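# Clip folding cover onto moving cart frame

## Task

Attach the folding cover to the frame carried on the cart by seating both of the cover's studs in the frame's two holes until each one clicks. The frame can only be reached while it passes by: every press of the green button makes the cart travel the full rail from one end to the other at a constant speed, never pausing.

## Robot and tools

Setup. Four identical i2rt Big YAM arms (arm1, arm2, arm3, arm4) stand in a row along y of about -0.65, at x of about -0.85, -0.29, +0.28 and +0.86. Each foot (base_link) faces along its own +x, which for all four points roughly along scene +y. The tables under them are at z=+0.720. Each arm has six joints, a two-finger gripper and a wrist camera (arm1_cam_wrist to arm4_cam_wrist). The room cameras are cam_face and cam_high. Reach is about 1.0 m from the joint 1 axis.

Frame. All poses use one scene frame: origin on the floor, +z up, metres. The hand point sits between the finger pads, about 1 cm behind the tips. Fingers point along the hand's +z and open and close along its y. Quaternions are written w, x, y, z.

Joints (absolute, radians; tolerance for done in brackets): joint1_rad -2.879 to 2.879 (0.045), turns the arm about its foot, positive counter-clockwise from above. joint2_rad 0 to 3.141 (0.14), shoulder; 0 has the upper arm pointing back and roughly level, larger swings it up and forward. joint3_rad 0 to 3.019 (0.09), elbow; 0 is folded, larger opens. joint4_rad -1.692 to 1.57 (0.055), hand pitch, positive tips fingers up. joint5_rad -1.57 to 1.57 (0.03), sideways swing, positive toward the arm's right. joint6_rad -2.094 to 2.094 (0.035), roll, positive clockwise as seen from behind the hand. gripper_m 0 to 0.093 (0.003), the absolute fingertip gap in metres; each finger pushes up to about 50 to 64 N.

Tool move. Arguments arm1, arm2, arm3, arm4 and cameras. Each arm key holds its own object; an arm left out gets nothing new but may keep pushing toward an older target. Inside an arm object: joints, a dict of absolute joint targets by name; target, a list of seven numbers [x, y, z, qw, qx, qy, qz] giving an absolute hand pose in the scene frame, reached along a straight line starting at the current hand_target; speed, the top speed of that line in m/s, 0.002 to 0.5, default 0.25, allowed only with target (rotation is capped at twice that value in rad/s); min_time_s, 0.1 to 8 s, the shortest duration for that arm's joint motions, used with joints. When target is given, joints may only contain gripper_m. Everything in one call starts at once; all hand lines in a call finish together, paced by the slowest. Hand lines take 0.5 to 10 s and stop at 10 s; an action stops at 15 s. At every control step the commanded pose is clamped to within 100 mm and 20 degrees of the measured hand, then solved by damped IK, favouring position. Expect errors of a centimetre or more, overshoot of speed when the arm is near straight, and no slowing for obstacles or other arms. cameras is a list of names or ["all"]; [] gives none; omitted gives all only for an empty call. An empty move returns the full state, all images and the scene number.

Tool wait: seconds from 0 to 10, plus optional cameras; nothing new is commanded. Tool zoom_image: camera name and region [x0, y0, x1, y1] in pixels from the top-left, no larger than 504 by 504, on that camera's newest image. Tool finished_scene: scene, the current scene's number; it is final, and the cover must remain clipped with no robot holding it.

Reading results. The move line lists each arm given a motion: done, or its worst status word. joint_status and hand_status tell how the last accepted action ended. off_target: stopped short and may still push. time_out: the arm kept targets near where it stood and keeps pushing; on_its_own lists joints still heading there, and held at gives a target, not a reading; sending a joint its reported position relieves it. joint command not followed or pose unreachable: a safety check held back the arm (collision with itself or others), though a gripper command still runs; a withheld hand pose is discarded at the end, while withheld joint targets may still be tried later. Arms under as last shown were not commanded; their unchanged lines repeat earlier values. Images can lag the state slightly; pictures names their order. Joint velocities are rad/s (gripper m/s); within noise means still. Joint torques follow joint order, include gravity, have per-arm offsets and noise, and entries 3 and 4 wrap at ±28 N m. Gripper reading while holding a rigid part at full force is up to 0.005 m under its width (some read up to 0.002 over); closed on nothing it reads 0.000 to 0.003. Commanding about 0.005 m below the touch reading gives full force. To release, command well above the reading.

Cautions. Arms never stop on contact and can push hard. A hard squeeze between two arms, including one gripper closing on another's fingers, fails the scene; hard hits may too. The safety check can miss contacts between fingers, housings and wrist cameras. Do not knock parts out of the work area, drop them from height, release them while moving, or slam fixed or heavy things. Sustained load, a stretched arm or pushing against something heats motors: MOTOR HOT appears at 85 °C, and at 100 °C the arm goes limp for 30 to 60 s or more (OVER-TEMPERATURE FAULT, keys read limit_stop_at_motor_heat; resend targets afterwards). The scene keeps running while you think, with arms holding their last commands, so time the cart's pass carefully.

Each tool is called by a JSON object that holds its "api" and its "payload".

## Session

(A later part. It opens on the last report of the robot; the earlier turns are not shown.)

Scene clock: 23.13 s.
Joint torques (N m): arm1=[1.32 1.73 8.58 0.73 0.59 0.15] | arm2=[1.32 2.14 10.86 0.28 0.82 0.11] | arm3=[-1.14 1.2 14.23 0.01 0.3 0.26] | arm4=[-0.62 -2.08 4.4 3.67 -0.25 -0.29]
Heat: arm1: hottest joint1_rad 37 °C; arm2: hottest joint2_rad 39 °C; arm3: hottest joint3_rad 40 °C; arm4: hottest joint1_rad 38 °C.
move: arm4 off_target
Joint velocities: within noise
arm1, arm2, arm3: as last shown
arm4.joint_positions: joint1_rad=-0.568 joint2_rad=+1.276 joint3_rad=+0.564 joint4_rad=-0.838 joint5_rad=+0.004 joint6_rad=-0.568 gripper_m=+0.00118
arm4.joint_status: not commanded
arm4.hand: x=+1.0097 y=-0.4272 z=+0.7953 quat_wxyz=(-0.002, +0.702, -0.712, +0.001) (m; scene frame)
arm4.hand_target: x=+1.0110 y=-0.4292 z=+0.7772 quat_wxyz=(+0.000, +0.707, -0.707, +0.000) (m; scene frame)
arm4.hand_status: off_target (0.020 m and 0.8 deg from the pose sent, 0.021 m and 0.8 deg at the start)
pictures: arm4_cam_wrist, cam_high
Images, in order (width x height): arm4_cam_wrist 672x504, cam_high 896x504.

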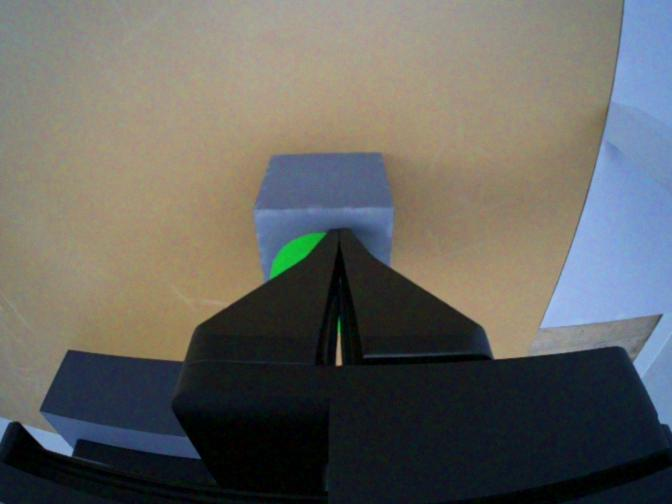

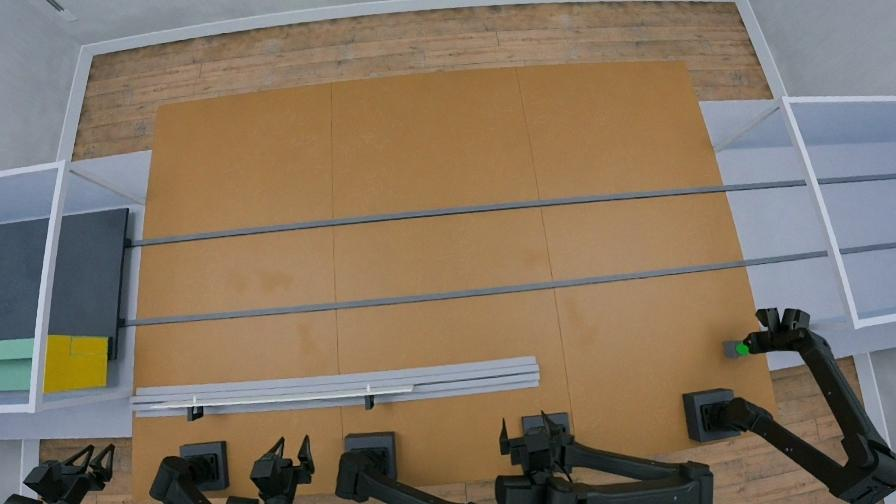

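{"api": "move", "payload": {"arm4": {"target": [1.012, -0.428, 0.84, 0, 0.70711, -0.70711, 0], "speed": 0.15}, "cameras": ["cam_high", "cam_face"]}}

{"api": "wait", "payload": {"seconds": 1.0, "cameras": ["cam_high", "arm1_cam_wrist"]}}

Scene clock: 24.30 s.
Joint torques (N m): arm1=[1.38 1.79 8.58 0.73 0.58 0.15] | arm2=[1.38 2.2 10.86 0.28 0.82 0.11] | arm3=[-1.03 1.08 14.23 0.02 0.3 0.26] | arm4=[-0.32 -5.6 9.4 -0.36 -0.22 -0.28]
Heat: arm1: hottest joint1_rad 37 °C; arm2: hottest joint2_rad 39 °C; arm3: hottest joint3_rad 41 °C; arm4: hottest joint1_rad 38 °C.
move: arm4 off_target
Joint velocities: within noise
arm1, arm2, arm3: as last shown
arm4.joint_positions: joint1_rad=-0.568 joint2_rad=+1.181 joint3_rad=+0.598 joint4_rad=-0.988 joint5_rad=+0.004 joint6_rad=-0.568 gripper_m=+0.00118
arm4.joint_status: not commanded
arm4.hand: x=+1.0036 y=-0.4365 z=+0.8287 quat_wxyz=(+0.009, +0.702, -0.712, +0.003) (m; scene frame)
arm4.hand_target: x=+1.0121 y=-0.4276 z=+0.8399 quat_wxyz=(-0.001, +0.707, -0.707, +0.000) (m; scene frame)
arm4.hand_status: off_target (0.016 m and 1.3 deg from the pose sent, 0.045 m and 0.8 deg at the start)
pictures: cam_face, cam_high
Images, in order (width x height): cam_face 896x504, cam_high 896x504.

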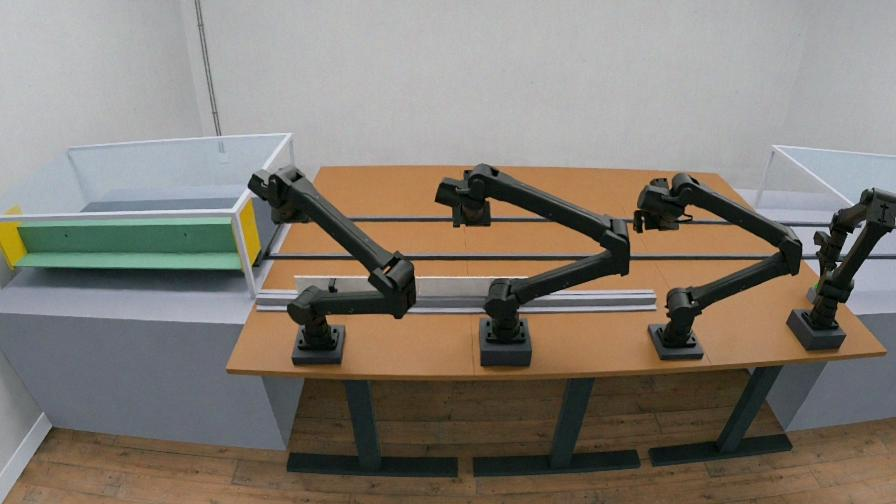

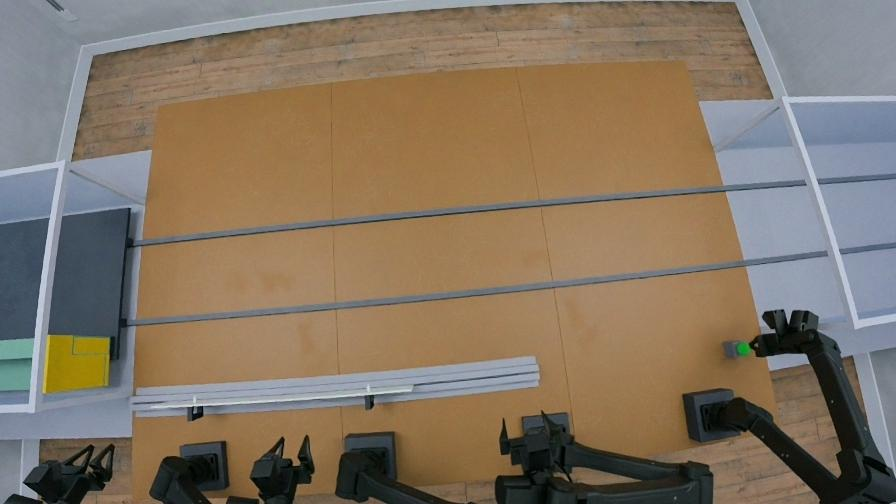

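Scene clock: 25.30 s.
Joint torques (N m): arm1=[1.38 1.73 8.58 0.73 0.59 0.15] | arm2=[1.32 2.2 10.86 0.28 0.82 0.11] | arm3=[-1.14 1.2 14.23 0.01 0.31 0.26] | arm4=[-0.26 -5.07 9.44 -0.28 -0.22 -0.28]
Heat: arm1: hottest joint1_rad 37 °C; arm2: hottest joint2_rad 39 °C; arm3: hottest joint3_rad 41 °C; arm4: hottest joint1_rad 38 °C.
Joint velocities: within noise
arm1.joint_positions: joint1_rad=+1.034 joint2_rad=+0.417 joint3_rad=+0.947 joint4_rad=-1.669 joint5_rad=+0.678 joint6_rad=+0.924 gripper_m=+0.06014
arm1.joint_status: not commanded
arm1.hand: x=-0.8994 y=-0.4980 z=+1.1012 quat_wxyz=(-0.270, +0.653, -0.653, -0.273) (m; scene frame)
arm1.hand_target: x=-0.8968 y=-0.5002 z=+1.1017 quat_wxyz=(-0.269, +0.651, -0.654, -0.275) (m; scene frame)
arm1.hand_status: not commanded
arm2.joint_positions: joint1_rad=+1.349 joint2_rad=+0.535 joint3_rad=+0.849 joint4_rad=-1.653 joint5_rad=+0.748 joint6_rad=+1.222 gripper_m=+0.06009
arm2.joint_status: not commanded
arm2.hand: x=-0.3985 y=-0.4993 z=+1.0877 quat_wxyz=(-0.272, +0.659, -0.650, -0.263) (m; scene frame)
arm2.hand_target: x=-0.3993 y=-0.4983 z=+1.1026 quat_wxyz=(-0.268, +0.651, -0.656, -0.272) (m; scene frame)
arm2.hand_status: not commanded
arm3.joint_positions: joint1_rad=+1.386 joint2_rad=+0.615 joint3_rad=+0.960 joint4_rad=-1.666 joint5_rad=+0.740 joint6_rad=+1.201 gripper_m=+0.09397
arm3.joint_status: not commanded
arm3.hand: x=+0.1491 y=-0.4968 z=+1.0803 quat_wxyz=(-0.260, +0.677, -0.633, -0.272) (m; scene frame)
arm3.hand_target: x=+0.1509 y=-0.4967 z=+1.1019 quat_wxyz=(-0.245, +0.660, -0.648, -0.290) (m; scene frame)
arm3.hand_status: not commanded
arm4.joint_positions: joint1_rad=-0.568 joint2_rad=+1.181 joint3_rad=+0.598 joint4_rad=-0.988 joint5_rad=+0.004 joint6_rad=-0.568 gripper_m=+0.00118
arm4.joint_status: not commanded
arm4.hand: x=+1.0036 y=-0.4365 z=+0.8287 quat_wxyz=(+0.009, +0.702, -0.712, +0.003) (m; scene frame)
arm4.hand_target: x=+1.0121 y=-0.4276 z=+0.8399 quat_wxyz=(-0.001, +0.707, -0.707, +0.000) (m; scene frame)
arm4.hand_status: off_target (0.016 m and 1.3 deg from the pose sent, 0.045 m and 0.8 deg at the start)
wait: 1.00 s; at rest by 0.27 s
pictures: arm1_cam_wrist, cam_high
Images, in order (width x height): arm1_cam_wrist 672x504, cam_high 896x504.

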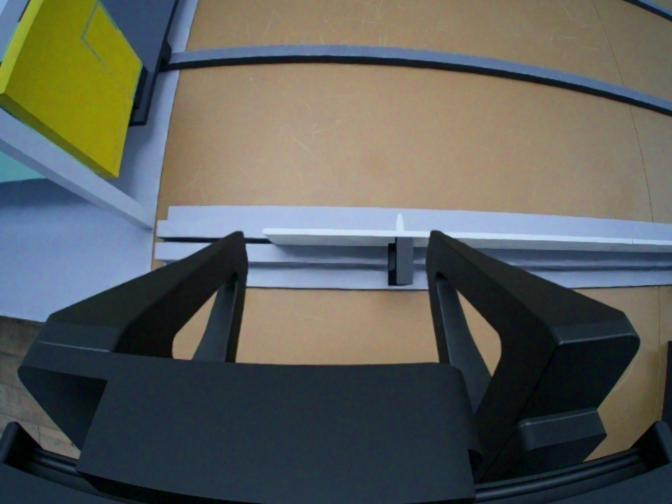

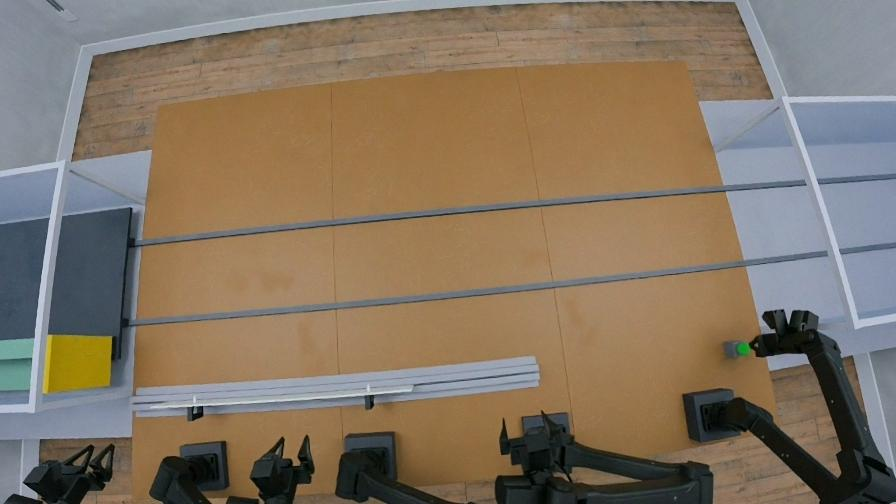

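{"api": "move", "payload": {"arm1": {"target": [-0.83, -0.47, 0.98, 0, 0.70711, -0.70711, 0], "speed": 0.2}, "arm2": {"target": [-0.29, -0.47, 0.98, 0, 0.70711, -0.70711, 0], "speed": 0.2}, "cameras": ["arm1_cam_wrist", "arm2_cam_wrist", "arm3_cam_wrist"]}}

Scene clock: 28.53 s.
Joint torques (N m): arm1=[-0.85 -2.67 9.43 -0.05 -0.12 -0.13] | arm2=[0.91 -1.67 8.02 -0.03 -0.07 -0.19] | arm3=[-1.14 1.2 14.24 0.01 0.3 0.25] | arm4=[-0.5 -5.71 9.39 -0.23 -0.25 -0.27]
Heat: arm1: hottest joint1_rad 37 °C; arm2: hottest joint2_rad 39 °C; arm3: hottest joint3_rad 41 °C; arm4: hottest joint1_rad 38 °C.
move: arm1 done; arm2 done
Joint velocities: within noise
arm1.joint_positions: joint1_rad=-0.109 joint2_rad=+0.789 joint3_rad=+0.860 joint4_rad=-1.642 joint5_rad=+0.010 joint6_rad=-0.042 gripper_m=+0.06013
arm1.joint_status: not commanded
arm1.hand: x=-0.8329 y=-0.4671 z=+0.9779 quat_wxyz=(+0.000, +0.701, -0.713, -0.002) (m; scene frame)
arm1.hand_target: x=-0.8311 y=-0.4707 z=+0.9794 quat_wxyz=(+0.005, +0.704, -0.711, +0.001) (m; scene frame)
arm1.hand_status: done (0.005 m and 1.0 deg from the pose sent, 0.142 m and 45.1 deg at the start)
arm2.joint_positions: joint1_rad=+0.025 joint2_rad=+0.769 joint3_rad=+0.769 joint4_rad=-1.563 joint5_rad=-0.010 joint6_rad=+0.015 gripper_m=+0.06009
arm2.joint_status: not commanded
arm2.hand: x=-0.2924 y=-0.4678 z=+0.9792 quat_wxyz=(-0.001, +0.702, -0.712, -0.004) (m; scene frame)
arm2.hand_target: x=-0.2919 y=-0.4716 z=+0.9795 quat_wxyz=(+0.006, +0.705, -0.709, +0.000) (m; scene frame)
arm2.hand_status: done (0.003 m and 0.9 deg from the pose sent, 0.156 m and 44.5 deg at the start)
arm3, arm4: as last shown
pictures: arm1_cam_wrist, arm2_cam_wrist, arm3_cam_wrist
Images, in order (width x height): arm1_cam_wrist 672x504, arm2_cam_wrist 672x504, arm3_cam_wrist 672x504.

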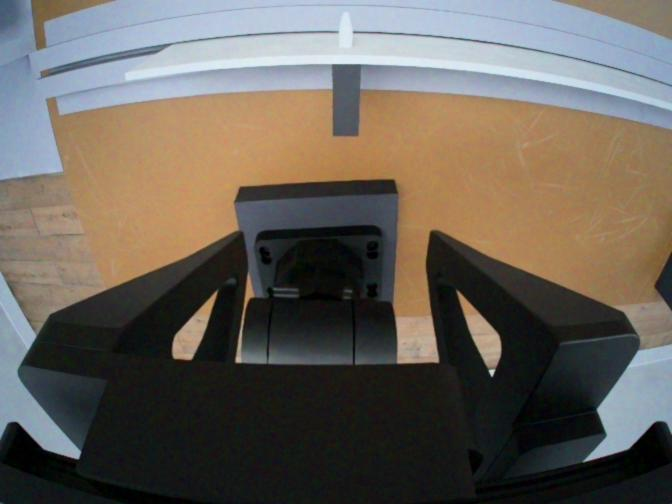

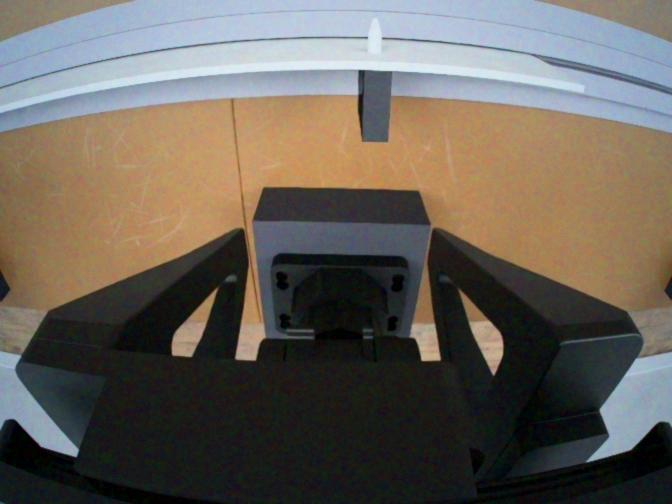

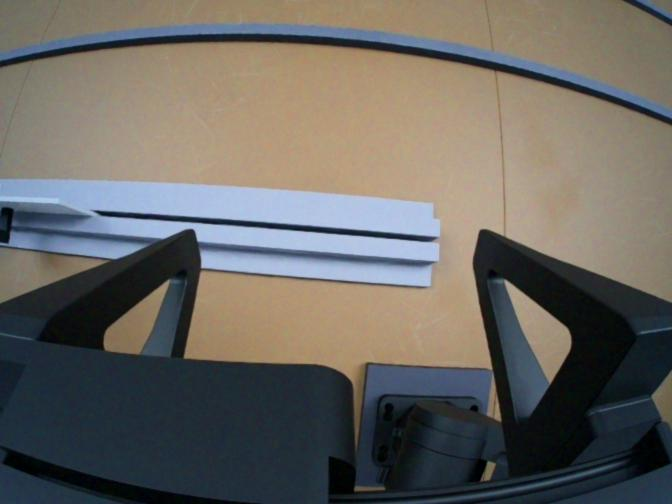

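{"api": "move", "payload": {"arm1": {"target": [-0.825, -0.51, 0.92, -0.18301, 0.68301, -0.68301, -0.18301], "speed": 0.15}, "arm2": {"target": [-0.25, -0.51, 0.92, -0.18301, 0.68301, -0.68301, -0.18301], "speed": 0.15}, "cameras": ["arm1_cam_wrist", "arm2_cam_wrist"]}}

Scene clock: 32.17 s.
Joint torques (N m): arm1=[-0.97 2.67 9.66 2.43 -0.39 -0.29] | arm2=[0.62 3.6 8.32 1.76 -0.33 -0.16] | arm3=[-1.2 1.14 14.24 0.03 0.3 0.26] | arm4=[-0.62 -5.54 9.36 -0.27 -0.2 -0.27]
Heat: arm1: hottest joint1_rad 37 °C; arm2: hottest joint2_rad 39 °C; arm3: hottest joint3_rad 42 °C; arm4: hottest joint1_rad 38 °C.
move: arm1 done; arm2 done
Joint velocities: within noise
arm1.joint_positions: joint1_rad=-0.374 joint2_rad=+0.166 joint3_rad=+0.493 joint4_rad=-1.419 joint5_rad=-0.152 joint6_rad=-0.284 gripper_m=+0.06013
arm1.joint_status: not commanded
arm1.hand: x=-0.8285 y=-0.5149 z=+0.9159 quat_wxyz=(-0.172, +0.683, -0.687, -0.180) (m; scene frame)
arm1.hand_target: x=-0.8259 y=-0.5099 z=+0.9201 quat_wxyz=(-0.185, +0.684, -0.681, -0.186) (m; scene frame)
arm1.hand_status: done (0.007 m and 1.4 deg from the pose sent, 0.072 m and 29.9 deg at the start)
arm2.joint_positions: joint1_rad=-0.628 joint2_rad=+0.186 joint3_rad=+0.411 joint4_rad=-1.379 joint5_rad=-0.317 joint6_rad=-0.580 gripper_m=+0.06009
arm2.joint_status: not commanded
arm2.hand: x=-0.2535 y=-0.5115 z=+0.9186 quat_wxyz=(-0.177, +0.683, -0.684, -0.185) (m; scene frame)
arm2.hand_target: x=-0.2511 y=-0.5095 z=+0.9201 quat_wxyz=(-0.185, +0.684, -0.681, -0.185) (m; scene frame)
arm2.hand_status: done (0.004 m and 0.7 deg from the pose sent, 0.084 m and 29.6 deg at the start)
arm3, arm4: as last shown
pictures: arm1_cam_wrist, arm2_cam_wrist
Images, in order (width x height): arm1_cam_wrist 672x504, arm2_cam_wrist 672x504.

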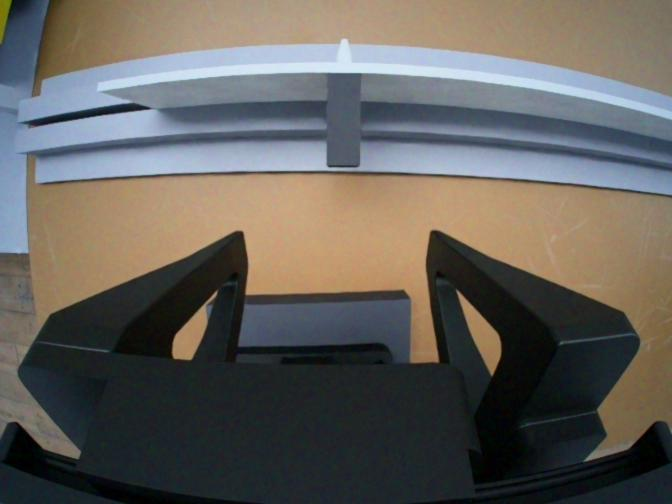

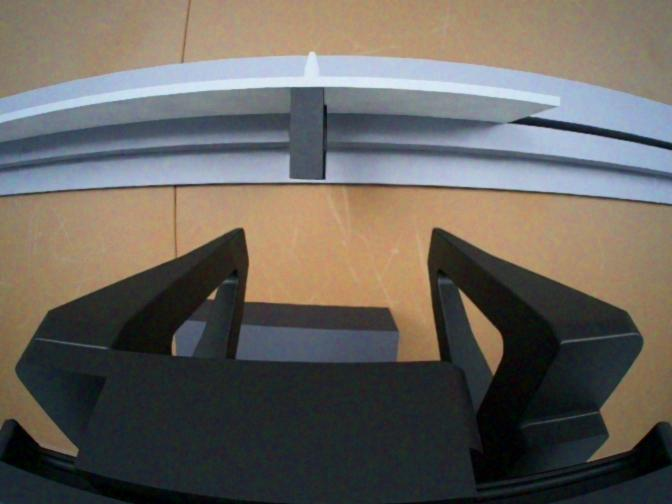

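{"api": "move", "payload": {"arm1": {"target": [-0.823, -0.455, 0.885, -0.18301, 0.68301, -0.68301, -0.18301], "speed": 0.1}, "arm2": {"target": [-0.268, -0.455, 0.885, -0.18301, 0.68301, -0.68301, -0.18301], "speed": 0.1}, "cameras": ["arm1_cam_wrist", "arm2_cam_wrist"]}}

Scene clock: 34.50 s.
Joint torques (N m): arm1=[1.38 1.38 10.18 2.5 0.08 0.13] | arm2=[2.37 2.43 8.59 2.32 0.17 0.11] | arm3=[-1.08 1.14 14.24 0.01 0.3 0.25] | arm4=[-0.15 -5.3 9.43 -0.25 -0.23 -0.28]
Heat: arm1: hottest joint1_rad 37 °C; arm2: hottest joint2_rad 39 °C; arm3: hottest joint3_rad 42 °C; arm4: hottest joint1_rad 38 °C.
move: arm1 done; arm2 done
Joint velocities: within noise
arm1.joint_positions: joint1_rad=-0.265 joint2_rad=+0.362 joint3_rad=+0.415 joint4_rad=-1.131 joint5_rad=-0.092 joint6_rad=-0.205 gripper_m=+0.06013
arm1.joint_status: not commanded
arm1.hand: x=-0.8219 y=-0.4615 z=+0.8820 quat_wxyz=(-0.176, +0.688, -0.682, -0.176) (m; scene frame)
arm1.hand_target: x=-0.8223 y=-0.4557 z=+0.8851 quat_wxyz=(-0.184, +0.684, -0.682, -0.182) (m; scene frame)
arm1.hand_status: done (0.007 m and 1.3 deg from the pose sent, 0.068 m and 1.4 deg at the start)
arm2.joint_positions: joint1_rad=-0.199 joint2_rad=+0.351 joint3_rad=+0.329 joint4_rad=-1.052 joint5_rad=-0.113 joint6_rad=-0.204 gripper_m=+0.06009
arm2.joint_status: not commanded
arm2.hand: x=-0.2673 y=-0.4600 z=+0.8836 quat_wxyz=(-0.179, +0.689, -0.680, -0.177) (m; scene frame)
arm2.hand_target: x=-0.2675 y=-0.4555 z=+0.8852 quat_wxyz=(-0.184, +0.685, -0.681, -0.182) (m; scene frame)
arm2.hand_status: done (0.005 m and 1.1 deg from the pose sent, 0.067 m and 0.7 deg at the start)
arm3, arm4: as last shown
pictures: arm1_cam_wrist, arm2_cam_wrist
Images, in order (width x height): arm1_cam_wrist 672x504, arm2_cam_wrist 672x504.

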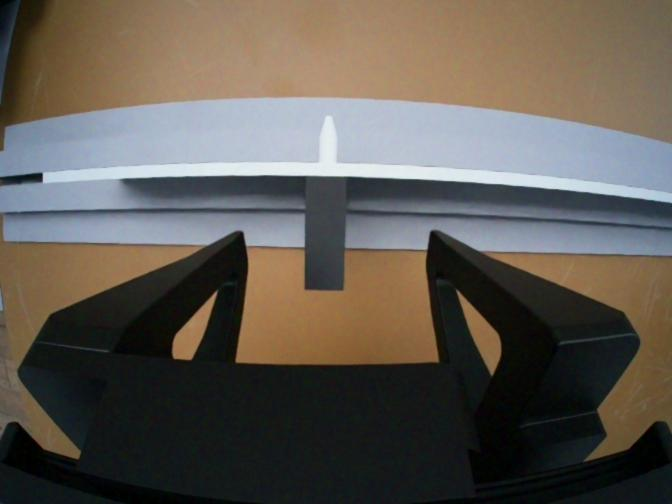

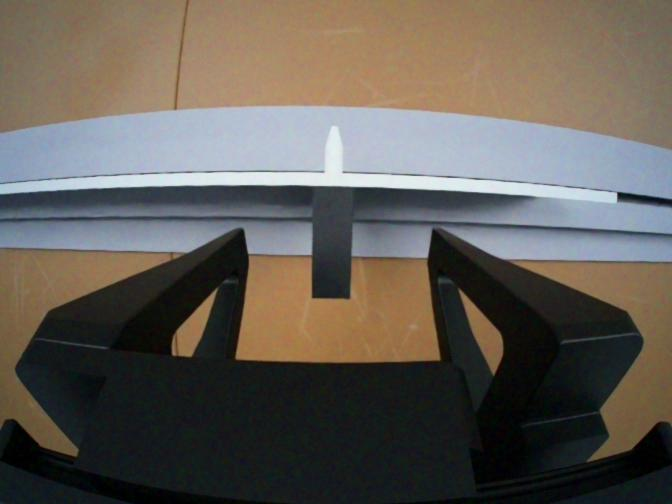

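{"api": "zoom_image", "payload": {"camera": "arm1_cam_wrist", "region": [250, 100, 430, 310]}}

{"api": "move", "payload": {"arm1": {"target": [-0.825, -0.455, 0.865, -0.18301, 0.68301, -0.68301, -0.18301], "speed": 0.1}, "arm2": {"target": [-0.268, -0.455, 0.865, -0.18301, 0.68301, -0.68301, -0.18301], "speed": 0.1}, "cameras": ["arm1_cam_wrist", "arm2_cam_wrist", "cam_high"]}}

{"api": "zoom_image", "payload": {"camera": "arm1_cam_wrist", "region": [250, 100, 430, 310]}}

{"api": "zoom_image", "payload": {"camera": "arm2_cam_wrist", "region": [250, 100, 430, 310]}}

Scaled by 2.400 from the camera's 672x504 image, which has a finer 960x720 frame.

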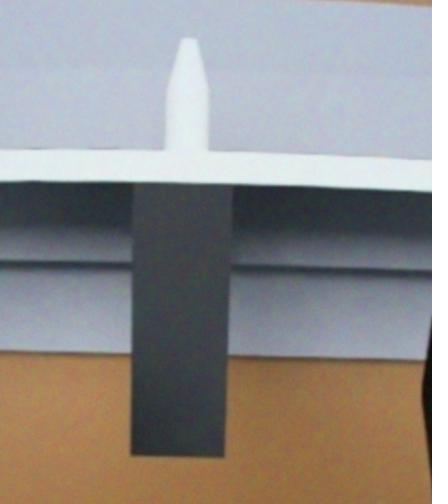

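Scene clock: 35.83 s.
Joint torques (N m): arm1=[1.44 1.14 10.24 2.48 0.08 0.13] | arm2=[2.32 2.84 8.64 2.33 0.16 0.11] | arm3=[-1.14 1.08 14.23 0.02 0.3 0.26] | arm4=[-0.03 -5.3 9.43 -0.18 -0.23 -0.27]
Heat: arm1: hottest joint1_rad 37 °C; arm2: hottest joint2_rad 39 °C; arm3: hottest joint3_rad 42 °C; arm4: hottest joint1_rad 38 °C.
move: arm1 done; arm2 done
Joint velocities: within noise
arm1.joint_positions: joint1_rad=-0.248 joint2_rad=+0.362 joint3_rad=+0.361 joint4_rad=-1.079 joint5_rad=-0.085 joint6_rad=-0.183 gripper_m=+0.06013
arm1.joint_status: not commanded
arm1.hand: x=-0.8240 y=-0.4610 z=+0.8612 quat_wxyz=(-0.174, +0.686, -0.684, -0.176) (m; scene frame)
arm1.hand_target: x=-0.8246 y=-0.4551 z=+0.8653 quat_wxyz=(-0.183, +0.682, -0.684, -0.183) (m; scene frame)
arm1.hand_status: done (0.007 m and 1.4 deg from the pose sent, 0.018 m and 1.3 deg at the start)
arm2.joint_positions: joint1_rad=-0.199 joint2_rad=+0.354 joint3_rad=+0.276 joint4_rad=-0.992 joint5_rad=-0.113 joint6_rad=-0.194 gripper_m=+0.06009
arm2.joint_status: not commanded
arm2.hand: x=-0.2671 y=-0.4595 z=+0.8641 quat_wxyz=(-0.179, +0.685, -0.683, -0.179) (m; scene frame)
arm2.hand_target: x=-0.2674 y=-0.4551 z=+0.8653 quat_wxyz=(-0.184, +0.682, -0.684, -0.183) (m; scene frame)
arm2.hand_status: done (0.005 m and 0.6 deg from the pose sent, 0.019 m and 1.1 deg at the start)
arm3, arm4: as last shown
pictures: arm1_cam_wrist, arm2_cam_wrist, cam_high
Images, in order (width x height): arm1_cam_wrist 672x504, arm2_cam_wrist 672x504, cam_high 896x504.

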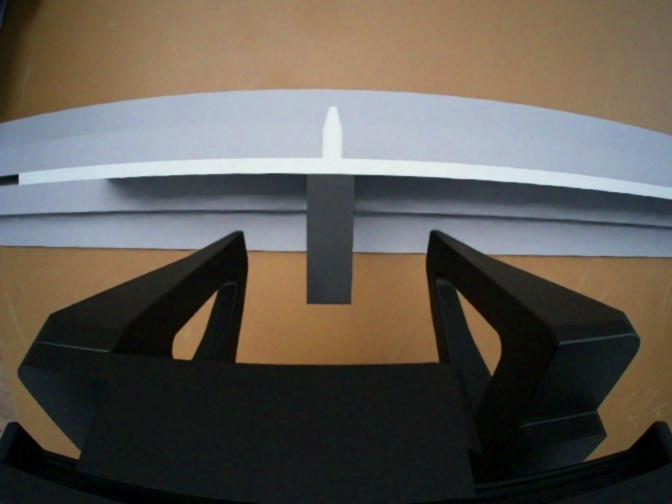

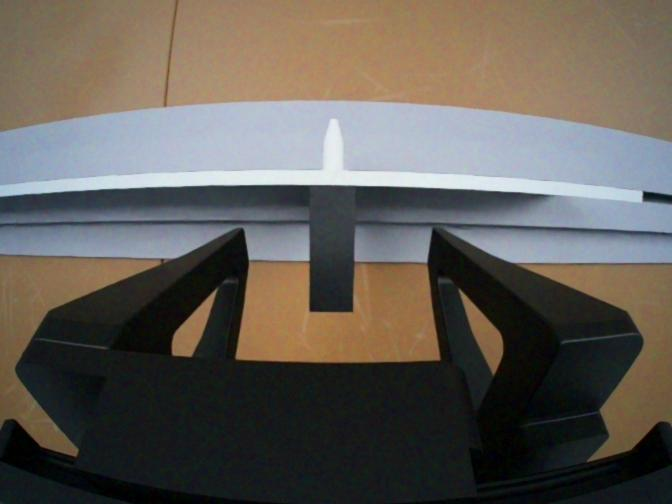

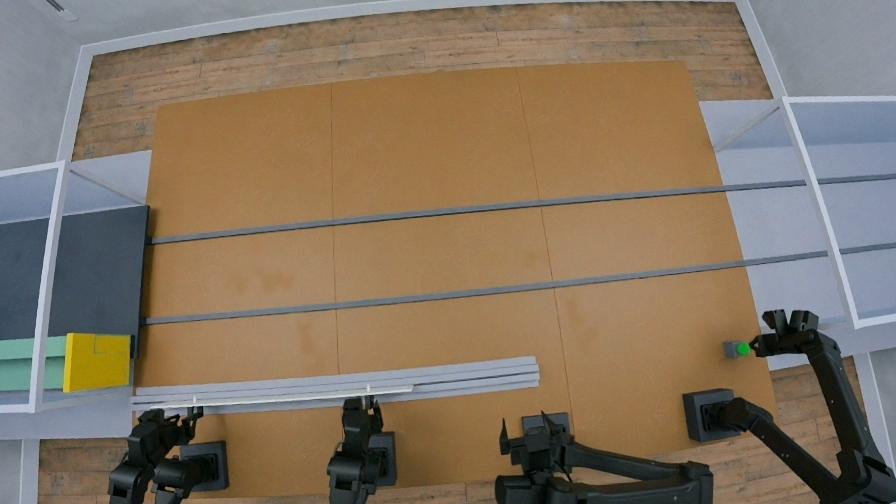

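Scaled by 2.400 from the camera's 672x504 image, which has a finer 960x720 frame.

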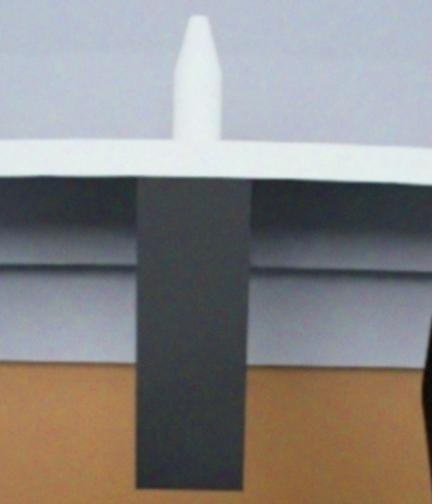

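Scaled by 2.400 from the camera's 672x504 image, which has a finer 960x720 frame.

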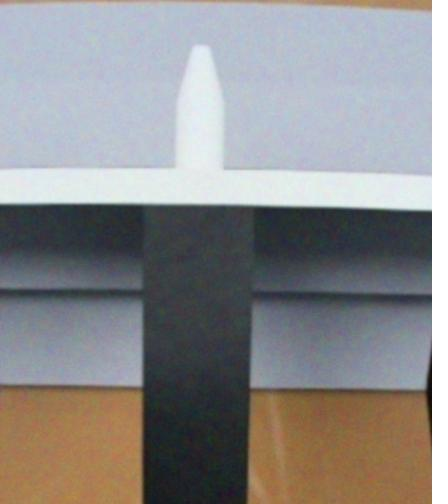

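{"api": "move", "payload": {"arm1": {"target": [-0.824, -0.450, 0.84, -0.18301, 0.68301, -0.68301, -0.18301], "speed": 0.1}, "arm2": {"target": [-0.269, -0.450, 0.84, -0.18301, 0.68301, -0.68301, -0.18301], "speed": 0.1}, "cameras": ["arm1_cam_wrist", "arm2_cam_wrist"]}}

{"api": "zoom_image", "payload": {"camera": "arm1_cam_wrist", "region": [230, 100, 450, 350]}}

{"api": "zoom_image", "payload": {"camera": "arm2_cam_wrist", "region": [230, 100, 450, 350]}}

Scene clock: 37.37 s.
Joint torques (N m): arm1=[1.26 1.61 10.25 2.5 0.03 0.11] | arm2=[2.37 2.49 8.54 2.33 0.18 0.11] | arm3=[-1.14 1.14 14.26 0.01 0.29 0.26] | arm4=[-0.56 -5.54 9.5 -0.34 -0.23 -0.28]
Heat: arm1: hottest joint1_rad 37 °C; arm2: hottest joint2_rad 38 °C; arm3: hottest joint3_rad 42 °C; arm4: hottest joint1_rad 38 °C.
move: arm1 done; arm2 done
Joint velocities: within noise
arm1.joint_positions: joint1_rad=-0.248 joint2_rad=+0.385 joint3_rad=+0.300 joint4_rad=-0.987 joint5_rad=-0.083 joint6_rad=-0.183 gripper_m=+0.06013
arm1.joint_status: not commanded
arm1.hand: x=-0.8231 y=-0.4562 z=+0.8374 quat_wxyz=(-0.178, +0.685, -0.683, -0.177) (m; scene frame)
arm1.hand_target: x=-0.8237 y=-0.4505 z=+0.8402 quat_wxyz=(-0.184, +0.683, -0.683, -0.183) (m; scene frame)
arm1.hand_status: done (0.007 m and 0.9 deg from the pose sent, 0.024 m and 1.4 deg at the start)
arm2.joint_positions: joint1_rad=-0.182 joint2_rad=+0.406 joint3_rad=+0.217 joint4_rad=-0.882 joint5_rad=-0.104 joint6_rad=-0.178 gripper_m=+0.06009
arm2.joint_status: not commanded
arm2.hand: x=-0.2676 y=-0.4549 z=+0.8384 quat_wxyz=(-0.178, +0.685, -0.684, -0.178) (m; scene frame)
arm2.hand_target: x=-0.2681 y=-0.4506 z=+0.8398 quat_wxyz=(-0.183, +0.682, -0.684, -0.182) (m; scene frame)
arm2.hand_status: done (0.005 m and 0.8 deg from the pose sent, 0.026 m and 0.6 deg at the start)
arm3, arm4: as last shown
pictures: arm1_cam_wrist, arm2_cam_wrist
Images, in order (width x height): arm1_cam_wrist 672x504, arm2_cam_wrist 672x504.

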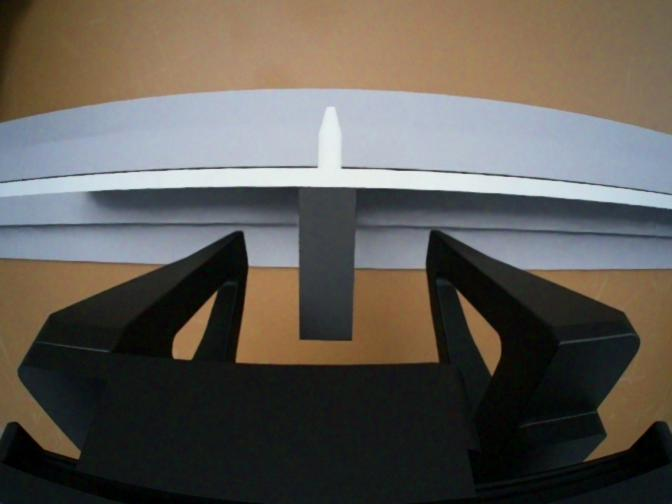

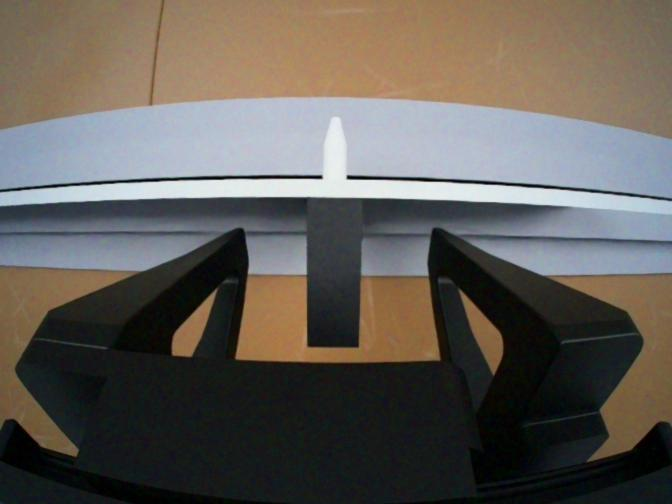

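Scaled by 2.016 from the camera's 672x504 image, which has a finer 960x720 frame.

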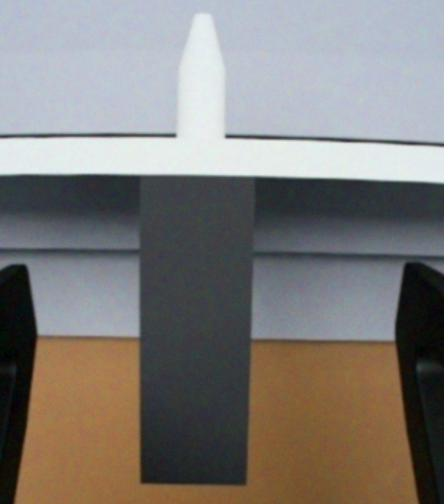

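Scaled by 2.016 from the camera's 672x504 image, which has a finer 960x720 frame.

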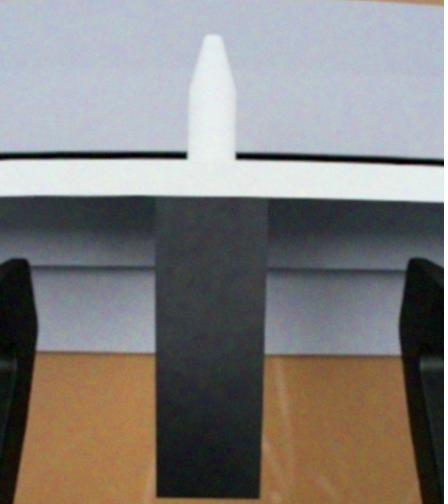

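{"api": "move", "payload": {"arm1": {"target": [-0.8275, -0.450, 0.84, -0.18301, 0.68301, -0.68301, -0.18301], "speed": 0.05, "joints": {"gripper_m": 0.03}}, "arm2": {"target": [-0.270, -0.450, 0.84, -0.18301, 0.68301, -0.68301, -0.18301], "speed": 0.05, "joints": {"gripper_m": 0.03}}, "cameras": ["arm1_cam_wrist", "arm2_cam_wrist"]}}

Scene clock: 38.80 s.
Joint torques (N m): arm1=[1.38 1.44 10.18 2.48 0.09 0.18] | arm2=[2.37 2.37 8.55 2.32 0.18 0.1] | arm3=[-1.14 1.2 14.24 0.01 0.3 0.26] | arm4=[-0.21 -5.48 9.43 -0.25 -0.25 -0.29]
Heat: arm1: hottest joint1_rad 37 °C; arm2: hottest joint2_rad 38 °C; arm3: hottest joint3_rad 43 °C; arm4: hottest joint1_rad 38 °C.
move: arm1 done; arm2 done
Joint velocities: within noise
arm1.joint_positions: joint1_rad=-0.221 joint2_rad=+0.385 joint3_rad=+0.300 joint4_rad=-0.987 joint5_rad=-0.072 joint6_rad=-0.162 gripper_m=+0.03014
arm1.joint_status: all done
arm1.hand: x=-0.8266 y=-0.4558 z=+0.8373 quat_wxyz=(-0.177, +0.687, -0.682, -0.177) (m; scene frame)
arm1.hand_target: x=-0.8275 y=-0.4503 z=+0.8402 quat_wxyz=(-0.183, +0.683, -0.683, -0.183) (m; scene frame)
arm1.hand_status: done (0.006 m and 1.1 deg from the pose sent, 0.008 m and 0.9 deg at the start)
arm2.joint_positions: joint1_rad=-0.170 joint2_rad=+0.406 joint3_rad=+0.217 joint4_rad=-0.882 joint5_rad=-0.100 joint6_rad=-0.169 gripper_m=+0.03010
arm2.joint_status: all done
arm2.hand: x=-0.2695 y=-0.4547 z=+0.8383 quat_wxyz=(-0.177, +0.685, -0.683, -0.178) (m; scene frame)
arm2.hand_target: x=-0.2700 y=-0.4502 z=+0.8402 quat_wxyz=(-0.183, +0.683, -0.683, -0.184) (m; scene frame)
arm2.hand_status: done (0.005 m and 0.9 deg from the pose sent, 0.006 m and 0.8 deg at the start)
arm3, arm4: as last shown
pictures: arm1_cam_wrist, arm2_cam_wrist
Images, in order (width x height): arm1_cam_wrist 672x504, arm2_cam_wrist 672x504.

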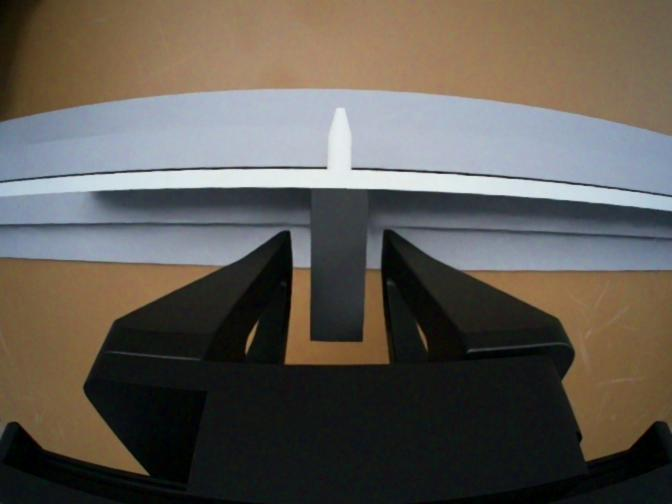

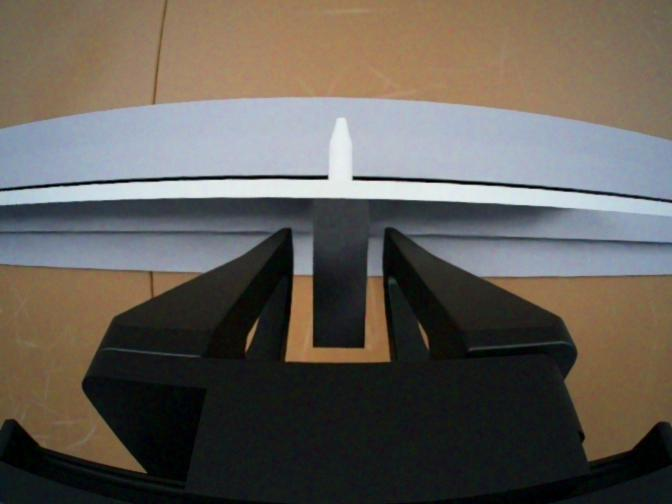

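{"api": "move", "payload": {"arm1": {"target": [-0.8275, -0.450, 0.825, -0.18301, 0.68301, -0.68301, -0.18301], "speed": 0.05}, "arm2": {"target": [-0.270, -0.450, 0.825, -0.18301, 0.68301, -0.68301, -0.18301], "speed": 0.05}, "cameras": ["arm1_cam_wrist", "arm2_cam_wrist"]}}

{"api": "move", "payload": {"arm1": {"joints": {"gripper_m": 0.016}}, "arm2": {"joints": {"gripper_m": 0.016}}, "cameras": ["arm1_cam_wrist", "arm2_cam_wrist"]}}

Scene clock: 40.03 s.
Joint torques (N m): arm1=[1.38 1.79 10.11 2.5 0.09 0.14] | arm2=[2.37 2.49 8.38 2.33 0.18 0.1] | arm3=[-1.14 1.2 14.23 0.02 0.3 0.26] | arm4=[-0.38 -5.71 9.39 -0.23 -0.23 -0.27]
Heat: arm1: hottest joint1_rad 37 °C; arm2: hottest joint2_rad 38 °C; arm3: hottest joint3_rad 43 °C; arm4: hottest joint1_rad 38 °C.
move: arm1 done; arm2 done
Joint velocities: within noise
arm1.joint_positions: joint1_rad=-0.221 joint2_rad=+0.391 joint3_rad=+0.263 joint4_rad=-0.939 joint5_rad=-0.072 joint6_rad=-0.162 gripper_m=+0.03014
arm1.joint_status: not commanded
arm1.hand: x=-0.8267 y=-0.4553 z=+0.8236 quat_wxyz=(-0.179, +0.686, -0.682, -0.179) (m; scene frame)
arm1.hand_target: x=-0.8275 y=-0.4501 z=+0.8255 quat_wxyz=(-0.183, +0.683, -0.683, -0.183) (m; scene frame)
arm1.hand_status: done (0.006 m and 0.8 deg from the pose sent, 0.014 m and 1.1 deg at the start)
arm2.joint_positions: joint1_rad=-0.168 joint2_rad=+0.426 joint3_rad=+0.181 joint4_rad=-0.822 joint5_rad=-0.099 joint6_rad=-0.169 gripper_m=+0.03010
arm2.joint_status: not commanded
arm2.hand: x=-0.2693 y=-0.4540 z=+0.8246 quat_wxyz=(-0.180, +0.686, -0.682, -0.179) (m; scene frame)
arm2.hand_target: x=-0.2700 y=-0.4501 z=+0.8255 quat_wxyz=(-0.183, +0.683, -0.683, -0.183) (m; scene frame)
arm2.hand_status: done (0.004 m and 0.7 deg from the pose sent, 0.014 m and 0.9 deg at the start)
arm3, arm4: as last shown
pictures: arm1_cam_wrist, arm2_cam_wrist
Images, in order (width x height): arm1_cam_wrist 672x504, arm2_cam_wrist 672x504.

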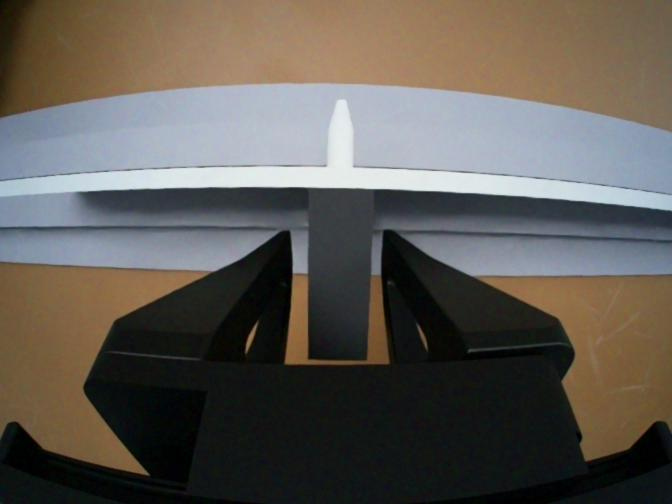

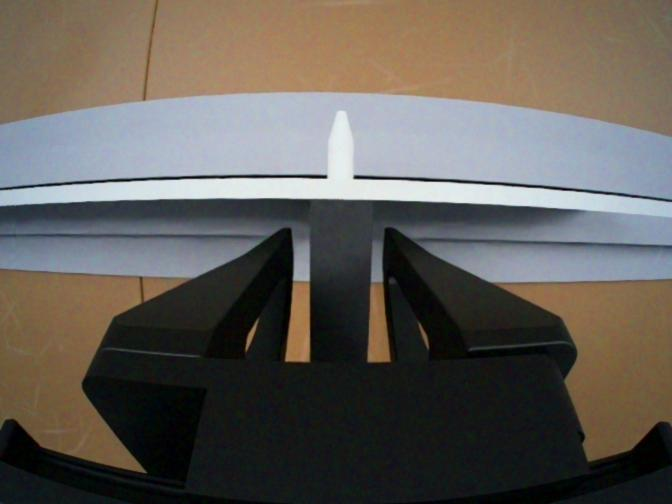

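Scene clock: 40.57 s.
Joint torques (N m): arm1=[1.32 1.73 10.11 2.5 0.01 0.03] | arm2=[2.43 2.49 8.38 2.32 0.07 0.01] | arm3=[-1.14 1.26 14.23 0.01 0.3 0.26] | arm4=[-0.26 -5.48 9.36 -0.31 -0.24 -0.25]
Heat: arm1: hottest joint1_rad 37 °C; arm2: hottest joint2_rad 38 °C; arm3: hottest joint3_rad 43 °C; arm4: hottest joint1_rad 38 °C.
move: arm1 done; arm2 done
Joint velocities: within noise
arm1.joint_positions: joint1_rad=-0.221 joint2_rad=+0.391 joint3_rad=+0.263 joint4_rad=-0.939 joint5_rad=-0.071 joint6_rad=-0.142 gripper_m=+0.01607
arm1.joint_status: all done
arm1.hand: x=-0.8264 y=-0.4553 z=+0.8236 quat_wxyz=(-0.177, +0.679, -0.689, -0.180) (m; scene frame)
arm1.hand_target: x=-0.8276 y=-0.4502 z=+0.8255 quat_wxyz=(-0.182, +0.680, -0.685, -0.184) (m; scene frame)
arm1.hand_status: not commanded
arm2.joint_positions: joint1_rad=-0.168 joint2_rad=+0.426 joint3_rad=+0.181 joint4_rad=-0.822 joint5_rad=-0.096 joint6_rad=-0.154 gripper_m=+0.01604
arm2.joint_status: all done
arm2.hand: x=-0.2688 y=-0.4541 z=+0.8246 quat_wxyz=(-0.179, +0.680, -0.688, -0.179) (m; scene frame)
arm2.hand_target: x=-0.2699 y=-0.4502 z=+0.8254 quat_wxyz=(-0.183, +0.681, -0.685, -0.184) (m; scene frame)
arm2.hand_status: not commanded
arm3.joint_positions: joint1_rad=+1.386 joint2_rad=+0.615 joint3_rad=+0.960 joint4_rad=-1.666 joint5_rad=+0.740 joint6_rad=+1.201 gripper_m=+0.09397
arm3.joint_status: not commanded
arm3.hand: x=+0.1491 y=-0.4968 z=+1.0803 quat_wxyz=(-0.260, +0.677, -0.633, -0.272) (m; scene frame)
arm3.hand_target: x=+0.1509 y=-0.4967 z=+1.1019 quat_wxyz=(-0.245, +0.660, -0.648, -0.290) (m; scene frame)
arm3.hand_status: not commanded
arm4.joint_positions: joint1_rad=-0.568 joint2_rad=+1.181 joint3_rad=+0.598 joint4_rad=-0.988 joint5_rad=+0.004 joint6_rad=-0.568 gripper_m=+0.00118
arm4.joint_status: not commanded
arm4.hand: x=+1.0036 y=-0.4365 z=+0.8287 quat_wxyz=(+0.009, +0.702, -0.712, +0.003) (m; scene frame)
arm4.hand_target: x=+1.0121 y=-0.4276 z=+0.8399 quat_wxyz=(-0.001, +0.707, -0.707, +0.000) (m; scene frame)
arm4.hand_status: not commanded
pictures: arm1_cam_wrist, arm2_cam_wrist
Images, in order (width x height): arm1_cam_wrist 672x504, arm2_cam_wrist 672x504.

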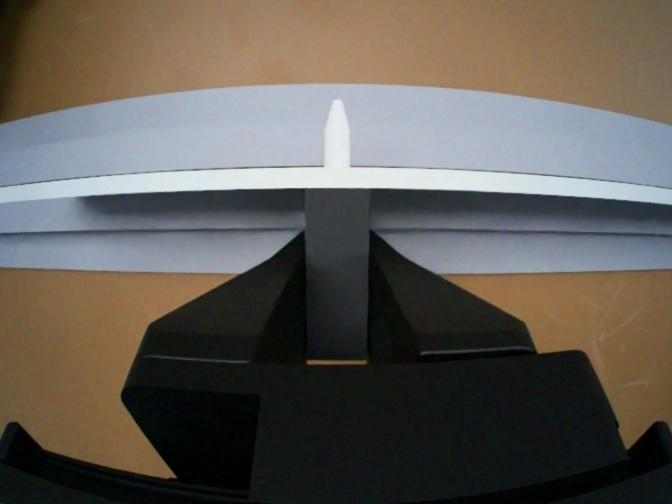

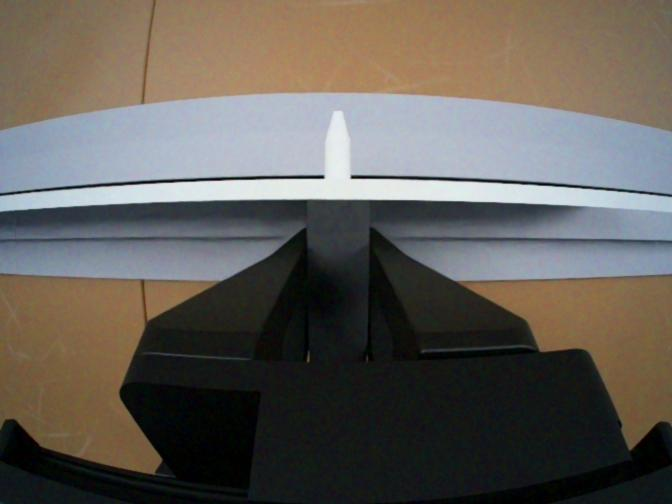

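{"api": "move", "payload": {"arm1": {"joints": {"gripper_m": 0.007}}, "arm2": {"joints": {"gripper_m": 0.007}}, "cameras": ["arm1_cam_wrist", "arm2_cam_wrist", "cam_high"]}}

Scene clock: 41.10 s.
Joint torques (N m): arm1=[1.38 1.67 10.11 2.5 0.01 0.03] | arm2=[2.37 2.49 8.38 2.3 0.07 0.01] | arm3=[-1.08 1.26 14.23 0.03 0.3 0.25] | arm4=[-0.67 -5.6 9.36 -0.27 -0.24 -0.26]
Heat: arm1: hottest joint1_rad 37 °C; arm2: hottest joint2_rad 38 °C; arm3: hottest joint3_rad 43 °C; arm4: hottest joint1_rad 38 °C.
move: arm1 off_target; arm2 off_target
Joint velocities: within noise
arm1.joint_positions: joint1_rad=-0.221 joint2_rad=+0.391 joint3_rad=+0.263 joint4_rad=-0.939 joint5_rad=-0.071 joint6_rad=-0.142 gripper_m=+0.01605
arm1.joint_status: gripper_m off_target (ended at +0.01605, target +0.00700)
arm1.hand: x=-0.8264 y=-0.4553 z=+0.8236 quat_wxyz=(-0.177, +0.679, -0.689, -0.180) (m; scene frame)
arm1.hand_target: x=-0.8276 y=-0.4502 z=+0.8255 quat_wxyz=(-0.182, +0.680, -0.685, -0.184) (m; scene frame)
arm1.hand_status: not commanded
arm2.joint_positions: joint1_rad=-0.168 joint2_rad=+0.426 joint3_rad=+0.181 joint4_rad=-0.822 joint5_rad=-0.096 joint6_rad=-0.154 gripper_m=+0.01601
arm2.joint_status: gripper_m off_target (ended at +0.01601, target +0.00700)
arm2.hand: x=-0.2688 y=-0.4541 z=+0.8246 quat_wxyz=(-0.179, +0.680, -0.688, -0.179) (m; scene frame)
arm2.hand_target: x=-0.2699 y=-0.4502 z=+0.8254 quat_wxyz=(-0.183, +0.681, -0.685, -0.184) (m; scene frame)
arm2.hand_status: not commanded
arm3, arm4: as last shown
pictures: arm1_cam_wrist, arm2_cam_wrist, cam_high
Images, in order (width x height): arm1_cam_wrist 672x504, arm2_cam_wrist 672x504, cam_high 896x504.

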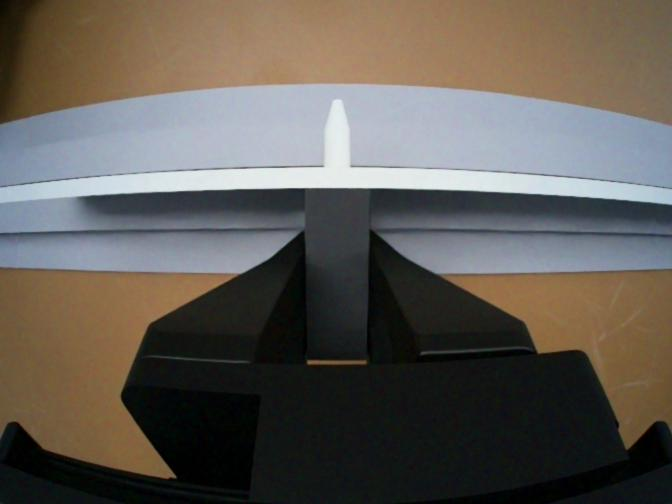

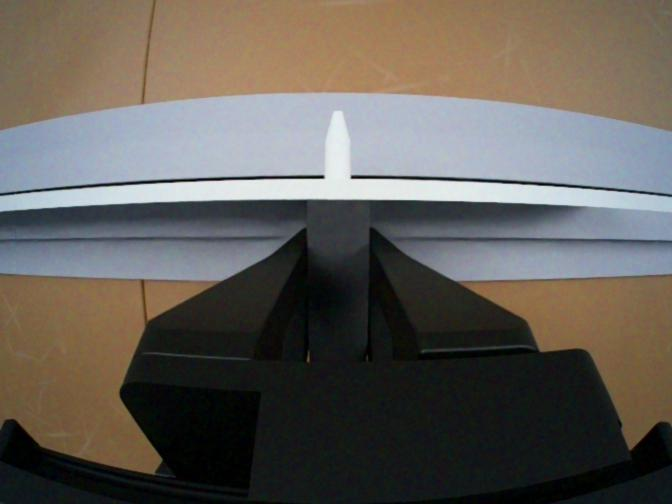

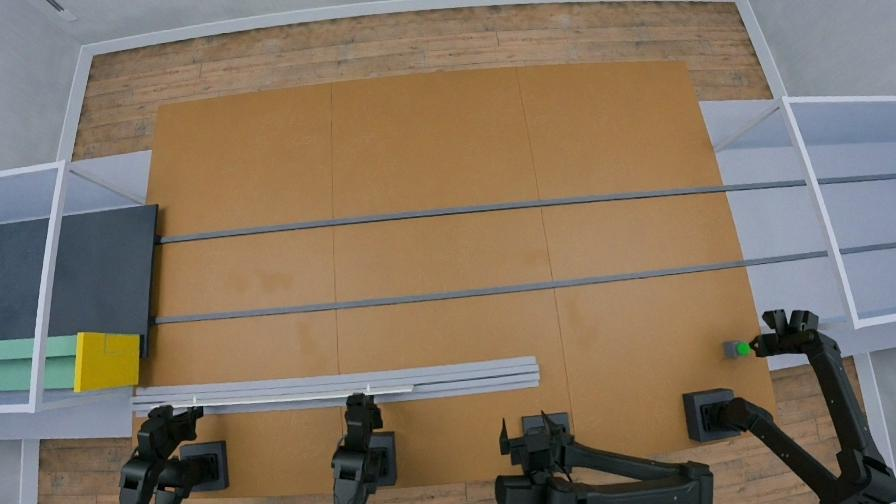

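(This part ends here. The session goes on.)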